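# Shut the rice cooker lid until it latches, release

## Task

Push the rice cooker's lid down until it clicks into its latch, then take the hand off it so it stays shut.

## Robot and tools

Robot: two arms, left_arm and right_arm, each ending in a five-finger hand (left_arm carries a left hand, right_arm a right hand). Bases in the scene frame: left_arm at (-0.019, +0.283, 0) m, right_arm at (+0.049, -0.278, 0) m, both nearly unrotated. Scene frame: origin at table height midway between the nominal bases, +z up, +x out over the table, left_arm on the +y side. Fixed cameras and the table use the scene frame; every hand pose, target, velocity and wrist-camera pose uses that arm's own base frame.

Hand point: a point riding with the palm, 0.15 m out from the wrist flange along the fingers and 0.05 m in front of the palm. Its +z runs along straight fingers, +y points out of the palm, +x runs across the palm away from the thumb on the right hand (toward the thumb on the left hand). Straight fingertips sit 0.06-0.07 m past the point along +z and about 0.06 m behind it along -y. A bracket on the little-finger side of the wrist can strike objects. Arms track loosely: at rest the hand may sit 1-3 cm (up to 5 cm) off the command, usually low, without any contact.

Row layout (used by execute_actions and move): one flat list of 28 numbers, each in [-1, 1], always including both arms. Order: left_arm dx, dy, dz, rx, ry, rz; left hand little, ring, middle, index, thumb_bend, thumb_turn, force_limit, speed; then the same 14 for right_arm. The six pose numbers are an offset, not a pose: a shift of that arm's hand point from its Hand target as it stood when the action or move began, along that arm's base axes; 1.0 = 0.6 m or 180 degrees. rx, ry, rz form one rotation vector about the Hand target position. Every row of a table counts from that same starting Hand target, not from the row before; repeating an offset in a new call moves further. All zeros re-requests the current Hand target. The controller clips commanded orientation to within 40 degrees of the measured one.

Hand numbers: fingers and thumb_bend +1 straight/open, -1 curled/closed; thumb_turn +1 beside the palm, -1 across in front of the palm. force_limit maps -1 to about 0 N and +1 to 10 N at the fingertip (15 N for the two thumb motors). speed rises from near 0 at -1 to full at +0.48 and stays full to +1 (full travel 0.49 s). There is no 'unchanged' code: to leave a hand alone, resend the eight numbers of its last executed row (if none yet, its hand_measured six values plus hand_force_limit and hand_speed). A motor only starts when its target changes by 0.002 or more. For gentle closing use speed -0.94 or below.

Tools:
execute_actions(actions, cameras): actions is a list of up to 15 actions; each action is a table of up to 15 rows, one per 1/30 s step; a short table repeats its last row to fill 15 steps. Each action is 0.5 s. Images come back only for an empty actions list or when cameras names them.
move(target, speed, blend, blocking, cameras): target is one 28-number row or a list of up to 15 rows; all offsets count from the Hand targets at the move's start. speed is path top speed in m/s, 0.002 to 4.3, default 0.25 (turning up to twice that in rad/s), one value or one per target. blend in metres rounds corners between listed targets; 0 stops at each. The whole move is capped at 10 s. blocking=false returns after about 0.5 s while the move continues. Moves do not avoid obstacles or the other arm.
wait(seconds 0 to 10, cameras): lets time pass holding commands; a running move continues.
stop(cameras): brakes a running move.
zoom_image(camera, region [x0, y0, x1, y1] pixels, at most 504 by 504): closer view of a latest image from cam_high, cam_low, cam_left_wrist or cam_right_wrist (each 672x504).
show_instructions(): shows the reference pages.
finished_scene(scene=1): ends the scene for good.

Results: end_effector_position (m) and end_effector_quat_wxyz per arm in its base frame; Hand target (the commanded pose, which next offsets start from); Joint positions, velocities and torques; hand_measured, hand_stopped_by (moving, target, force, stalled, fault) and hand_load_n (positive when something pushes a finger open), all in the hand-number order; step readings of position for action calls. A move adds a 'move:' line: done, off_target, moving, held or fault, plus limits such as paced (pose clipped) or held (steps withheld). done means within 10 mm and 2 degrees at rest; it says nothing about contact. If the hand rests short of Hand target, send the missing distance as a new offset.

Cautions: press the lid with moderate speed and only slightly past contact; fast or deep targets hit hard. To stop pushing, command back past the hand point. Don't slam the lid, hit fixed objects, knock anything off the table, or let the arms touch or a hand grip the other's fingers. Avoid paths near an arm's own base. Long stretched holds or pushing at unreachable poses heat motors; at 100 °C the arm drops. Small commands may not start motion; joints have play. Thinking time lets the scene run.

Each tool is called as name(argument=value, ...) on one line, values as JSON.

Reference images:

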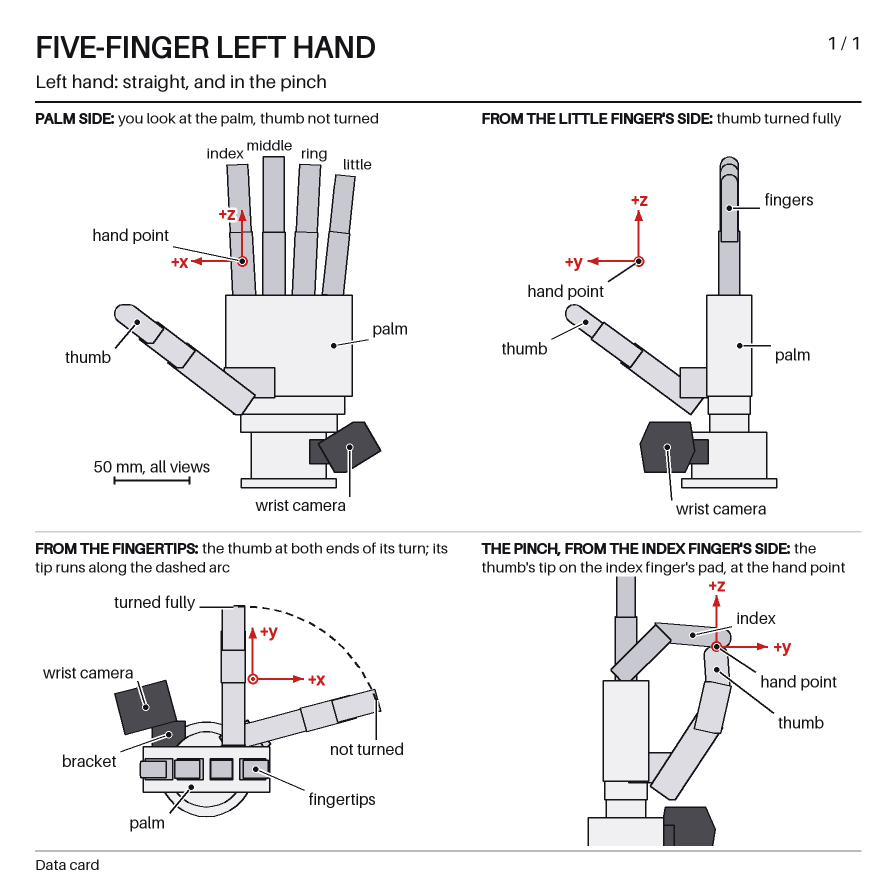

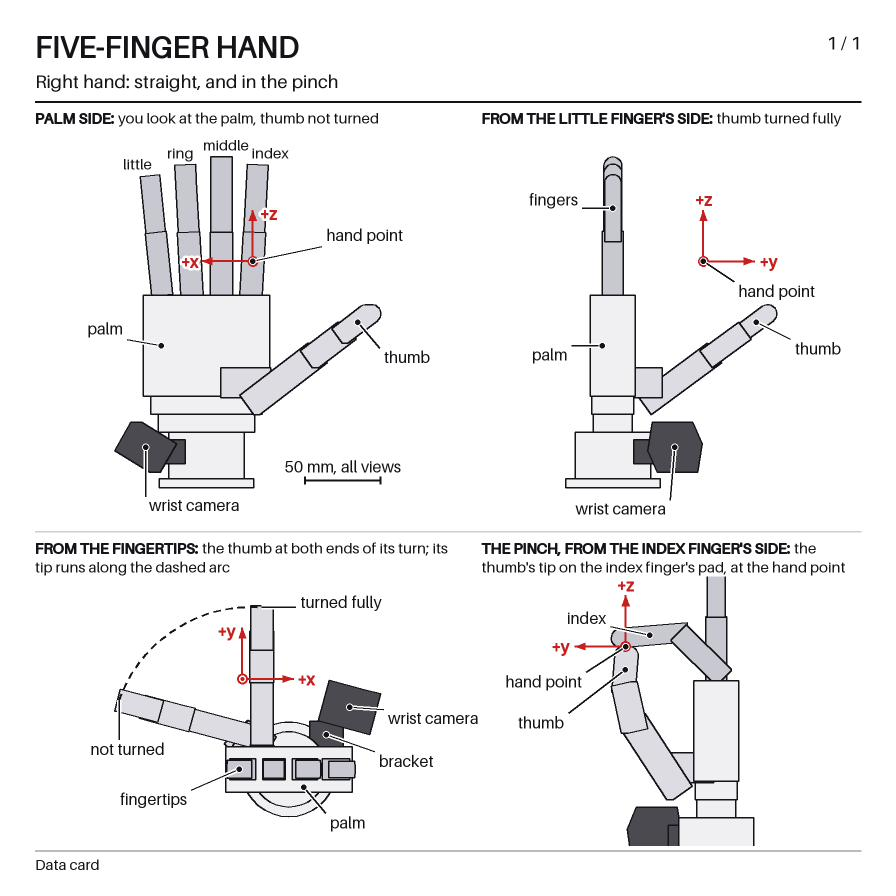

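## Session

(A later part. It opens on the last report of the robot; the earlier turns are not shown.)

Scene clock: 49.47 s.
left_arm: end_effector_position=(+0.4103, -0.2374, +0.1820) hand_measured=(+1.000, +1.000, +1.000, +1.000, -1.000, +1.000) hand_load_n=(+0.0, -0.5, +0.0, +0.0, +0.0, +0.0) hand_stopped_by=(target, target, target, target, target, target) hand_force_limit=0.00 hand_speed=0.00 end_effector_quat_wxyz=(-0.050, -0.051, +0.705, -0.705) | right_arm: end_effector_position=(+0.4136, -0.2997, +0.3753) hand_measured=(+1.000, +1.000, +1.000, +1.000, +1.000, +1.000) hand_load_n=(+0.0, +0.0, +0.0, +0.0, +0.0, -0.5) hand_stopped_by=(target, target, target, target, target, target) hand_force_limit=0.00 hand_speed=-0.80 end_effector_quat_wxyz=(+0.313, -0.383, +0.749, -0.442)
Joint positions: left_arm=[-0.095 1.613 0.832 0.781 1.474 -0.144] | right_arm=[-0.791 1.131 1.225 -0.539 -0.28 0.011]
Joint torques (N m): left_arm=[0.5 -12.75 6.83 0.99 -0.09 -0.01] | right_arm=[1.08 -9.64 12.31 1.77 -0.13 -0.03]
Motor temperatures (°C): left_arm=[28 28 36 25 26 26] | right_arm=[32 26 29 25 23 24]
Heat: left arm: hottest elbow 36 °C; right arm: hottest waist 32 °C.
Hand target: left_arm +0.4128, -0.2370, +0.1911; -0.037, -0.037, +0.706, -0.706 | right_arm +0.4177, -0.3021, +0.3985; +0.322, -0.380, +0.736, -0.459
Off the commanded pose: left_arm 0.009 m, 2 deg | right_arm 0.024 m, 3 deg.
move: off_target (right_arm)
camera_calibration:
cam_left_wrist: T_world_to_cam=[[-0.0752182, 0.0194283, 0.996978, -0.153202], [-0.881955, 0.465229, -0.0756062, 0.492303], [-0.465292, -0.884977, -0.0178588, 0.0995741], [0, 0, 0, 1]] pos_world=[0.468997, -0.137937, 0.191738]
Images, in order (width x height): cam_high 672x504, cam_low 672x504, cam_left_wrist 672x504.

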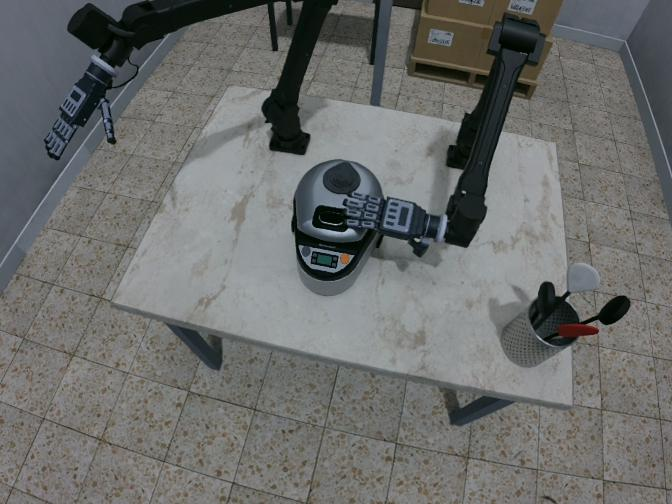

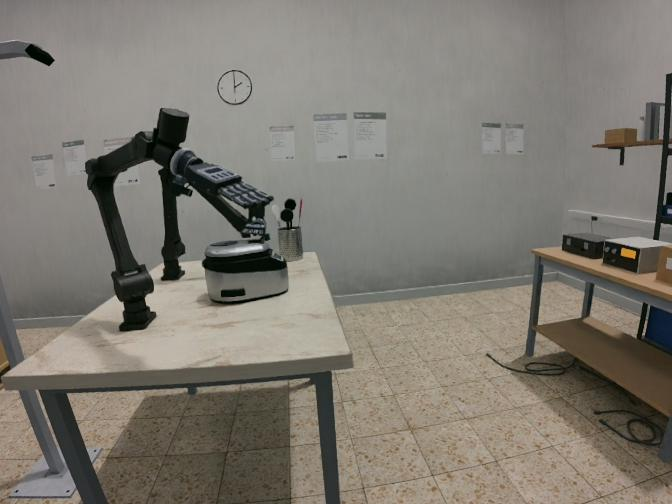

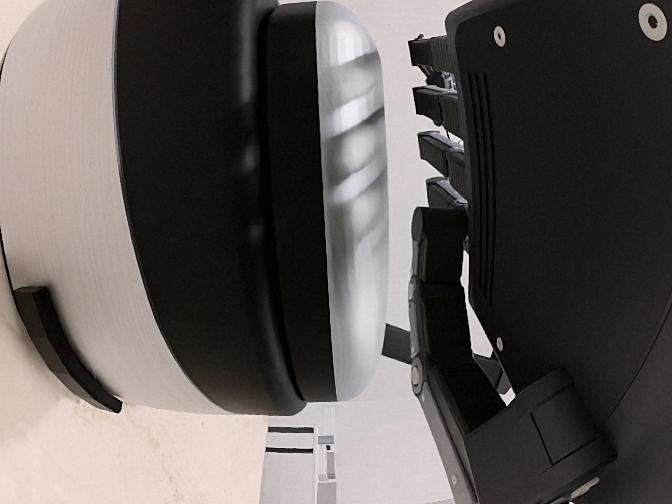

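move(target=[[0.033,0.0,-0.02,0,0.02,0,1,1,1,1,-1,1,0,0,0,0,0,0,0,0,1,1,1,1,1,1,0,-0.8],[0.033,0.0,-0.175,0,0.02,0,1,1,1,1,-1,1,0,0,0,0,0,0,0,0,1,1,1,1,1,1,0,-0.8]], speed=[0.1,0.07], blend=[0.01,0], cameras=["cam_low","cam_high","cam_left_wrist"])

zoom_image(camera="cam_left_wrist", region=[220, 0, 420, 400])

zoom_image(camera="cam_high", region=[290, 200, 390, 280])

zoom_image(camera="cam_low", region=[200, 230, 295, 290])

Scene clock: 53.23 s.
left_arm: end_effector_position=(+0.4295, -0.2380, +0.1538) hand_measured=(+1.000, +1.000, +1.000, +1.000, -1.000, +1.000) hand_load_n=(+0.0, +1.0, +1.0, +0.5, +0.0, +0.0) hand_stopped_by=(target, target, target, target, target, target) hand_force_limit=0.00 hand_speed=0.00 end_effector_quat_wxyz=(-0.013, +0.011, +0.704, -0.710) | right_arm: end_effector_position=(+0.4136, -0.2997, +0.3753) hand_measured=(+1.000, +1.000, +1.000, +1.000, +1.000, +1.000) hand_load_n=(+0.0, +0.0, +0.0, +0.0, +0.0, -0.5) hand_stopped_by=(target, target, target, target, target, target) hand_force_limit=0.00 hand_speed=-0.80 end_effector_quat_wxyz=(+0.313, -0.383, +0.749, -0.442)
Joint positions: left_arm=[-0.094 1.731 0.862 1.011 1.511 -0.145] | right_arm=[-0.791 1.131 1.225 -0.539 -0.28 0.011]
Joint torques (N m): left_arm=[1.03 -1.73 3.73 0.58 -0.94 -0.08] | right_arm=[0.85 -9.88 12.25 1.76 -0.12 -0.03]
Heat: left arm: hottest elbow 35 °C; right arm: hottest waist 32 °C.
Hand target: left_arm +0.4325, -0.2369, +0.0861; -0.059, -0.059, +0.705, -0.704 | right_arm +0.4177, -0.3021, +0.3985; +0.322, -0.380, +0.736, -0.459
Off the commanded pose: left_arm 0.068 m, 10 deg | right_arm 0.024 m, 3 deg.
move: off_target (left_arm, right_arm)
camera_calibration:
cam_left_wrist: T_world_to_cam=[[-0.212722, 0.0352505, 0.976477, -0.0576995], [-0.845174, 0.494859, -0.201982, 0.518123], [-0.490338, -0.868258, -0.0754744, 0.131119], [0, 0, 0, 1]] pos_world=[0.489923, -0.140518, 0.17089]
Images, in order (width x height): cam_high 672x504, cam_low 672x504, cam_left_wrist 672x504.

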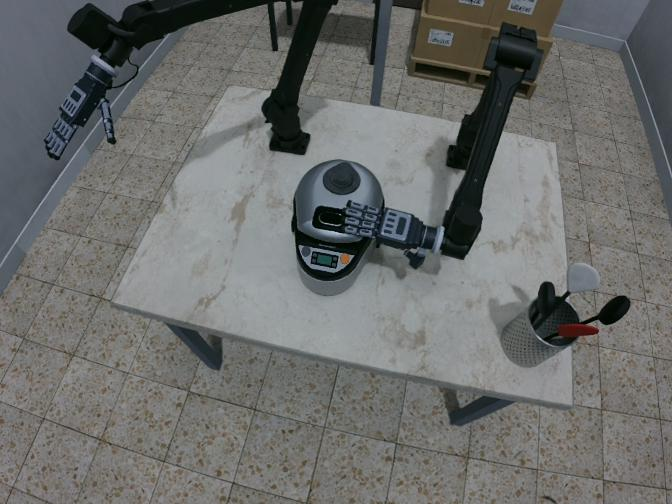

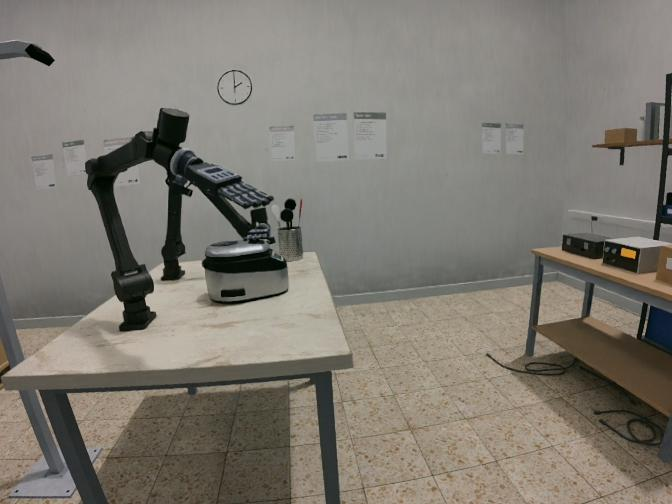

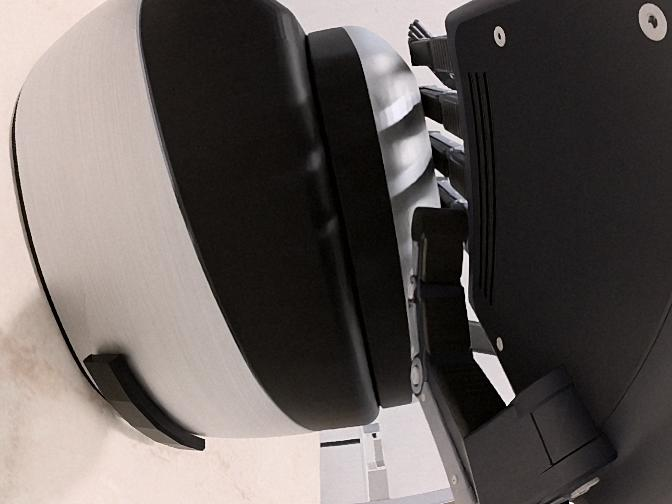

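Scaled by 1.260 from the camera's 672x504 image, which has a finer 960x720 frame.

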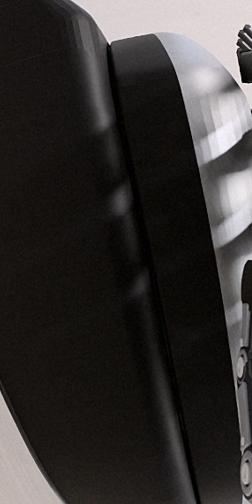

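Scaled by 5.040 from the camera's 672x504 image, which has a finer 960x720 frame.

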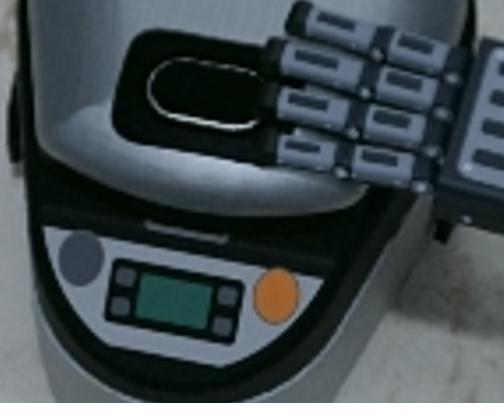

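Scaled by 5.305 from the camera's 672x504 image, which has a finer 960x720 frame.

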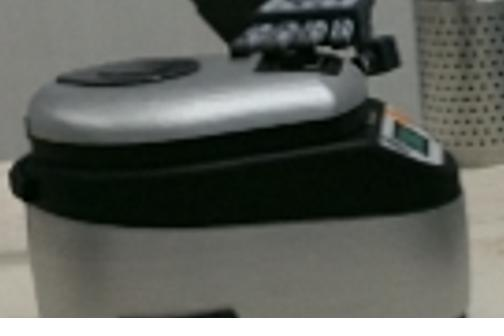

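move(target=[[0,0.0,0.13,0,-0.02,0,1,1,1,1,-1,1,0,0,0,0,0,0,0,0,1,1,1,1,1,1,0,-0.8],[-0.02,0.08,0.3,0,-0.03,0,1,1,1,1,-1,1,0,0,0,0,0,0,0,0,1,1,1,1,1,1,0,-0.8]], speed=[0.1,0.15], blend=[0.03,0], cameras=["cam_low","cam_high","cam_left_wrist"])

zoom_image(camera="cam_low", region=[200, 230, 295, 290])

zoom_image(camera="cam_high", region=[290, 200, 390, 280])

Scene clock: 55.67 s.
left_arm: end_effector_position=(+0.4102, -0.1916, +0.2470) hand_measured=(+1.000, +1.000, +1.000, +1.000, -1.000, +1.000) hand_load_n=(+0.0, +0.0, +0.0, +0.0, +0.0, +0.0) hand_stopped_by=(target, target, target, target, target, target) hand_force_limit=0.00 hand_speed=0.00 end_effector_quat_wxyz=(-0.026, -0.044, +0.705, -0.708) | right_arm: end_effector_position=(+0.4136, -0.2997, +0.3753) hand_measured=(+1.000, +1.000, +1.000, +1.000, +1.000, +1.000) hand_load_n=(+0.0, +0.0, +0.0, +0.0, +0.5, -0.5) hand_stopped_by=(target, target, target, target, target, target) hand_force_limit=0.00 hand_speed=-0.80 end_effector_quat_wxyz=(+0.313, -0.383, +0.749, -0.442)
Joint positions: left_arm=[0.009 1.487 0.866 0.786 1.554 -0.263] | right_arm=[-0.791 1.131 1.225 -0.539 -0.28 0.011]
Joint torques (N m): left_arm=[1.2 -10.99 9.98 0.9 0.04 -0.29] | right_arm=[1.2 -9.7 12.23 1.7 -0.11 -0.02]
Heat: left arm: hottest elbow 36 °C; right arm: hottest waist 32 °C.
Hand target: left_arm +0.4206, -0.1889, +0.2660; -0.026, -0.026, +0.707, -0.706 | right_arm +0.4177, -0.3021, +0.3985; +0.322, -0.380, +0.736, -0.459
Off the commanded pose: left_arm 0.022 m, 2 deg | right_arm 0.024 m, 3 deg.
joint sent to its limit (left arm) — joint 5 (wrist yaw), upper limit. The joint targets still meet the commanded pose.
move: off_target (left_arm, right_arm)
camera_calibration:
cam_left_wrist: T_world_to_cam=[[-0.119973, 0.0191101, 0.992593, -0.19947], [-0.888697, 0.44359, -0.115956, 0.484354], [-0.442521, -0.896026, -0.0362359, 0.134377], [0, 0, 0, 1]] pos_world=[0.465977, -0.0906379, 0.259026]
Images, in order (width x height): cam_high 672x504, cam_low 672x504, cam_left_wrist 672x504.

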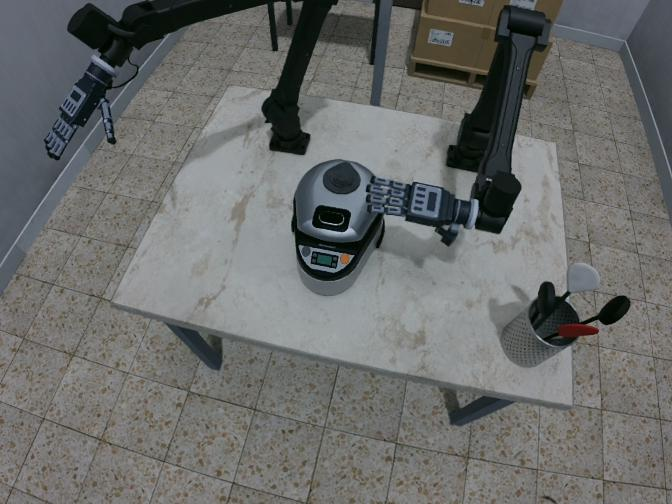

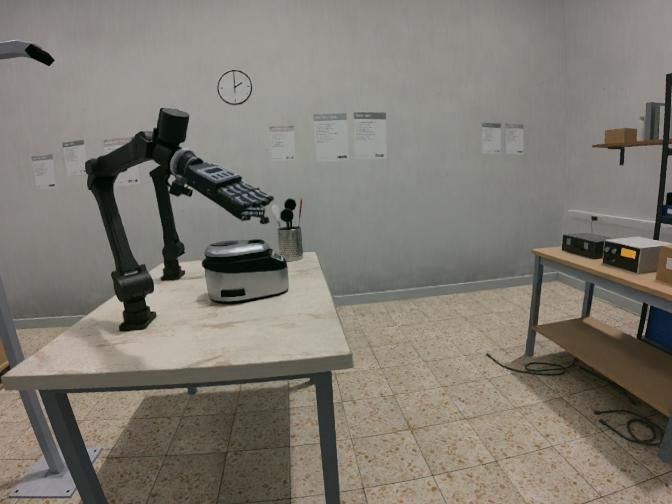

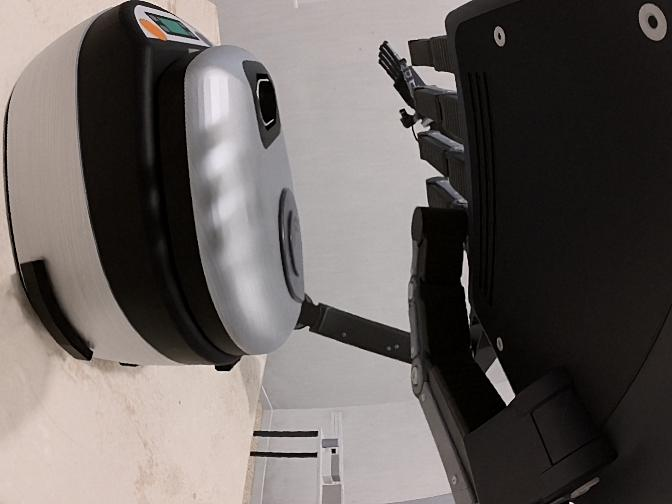

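Scaled by 5.305 from the camera's 672x504 image, which has a finer 960x720 frame.

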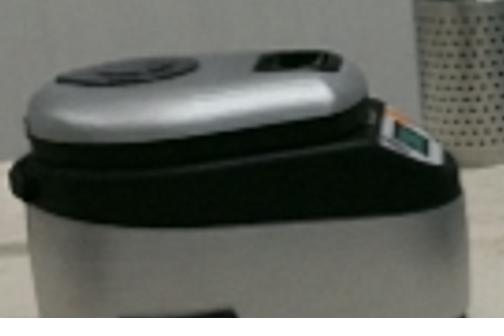

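Scaled by 5.040 from the camera's 672x504 image, which has a finer 960x720 frame.

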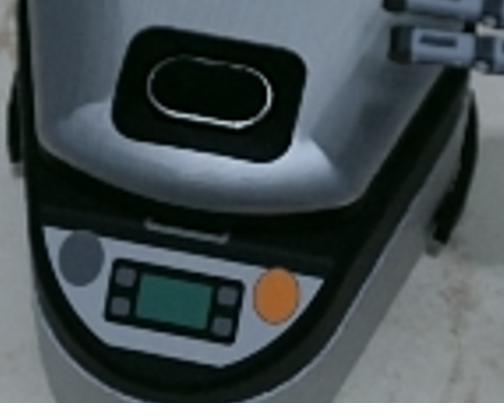

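finished_scene()

The scene is finished: the task was done.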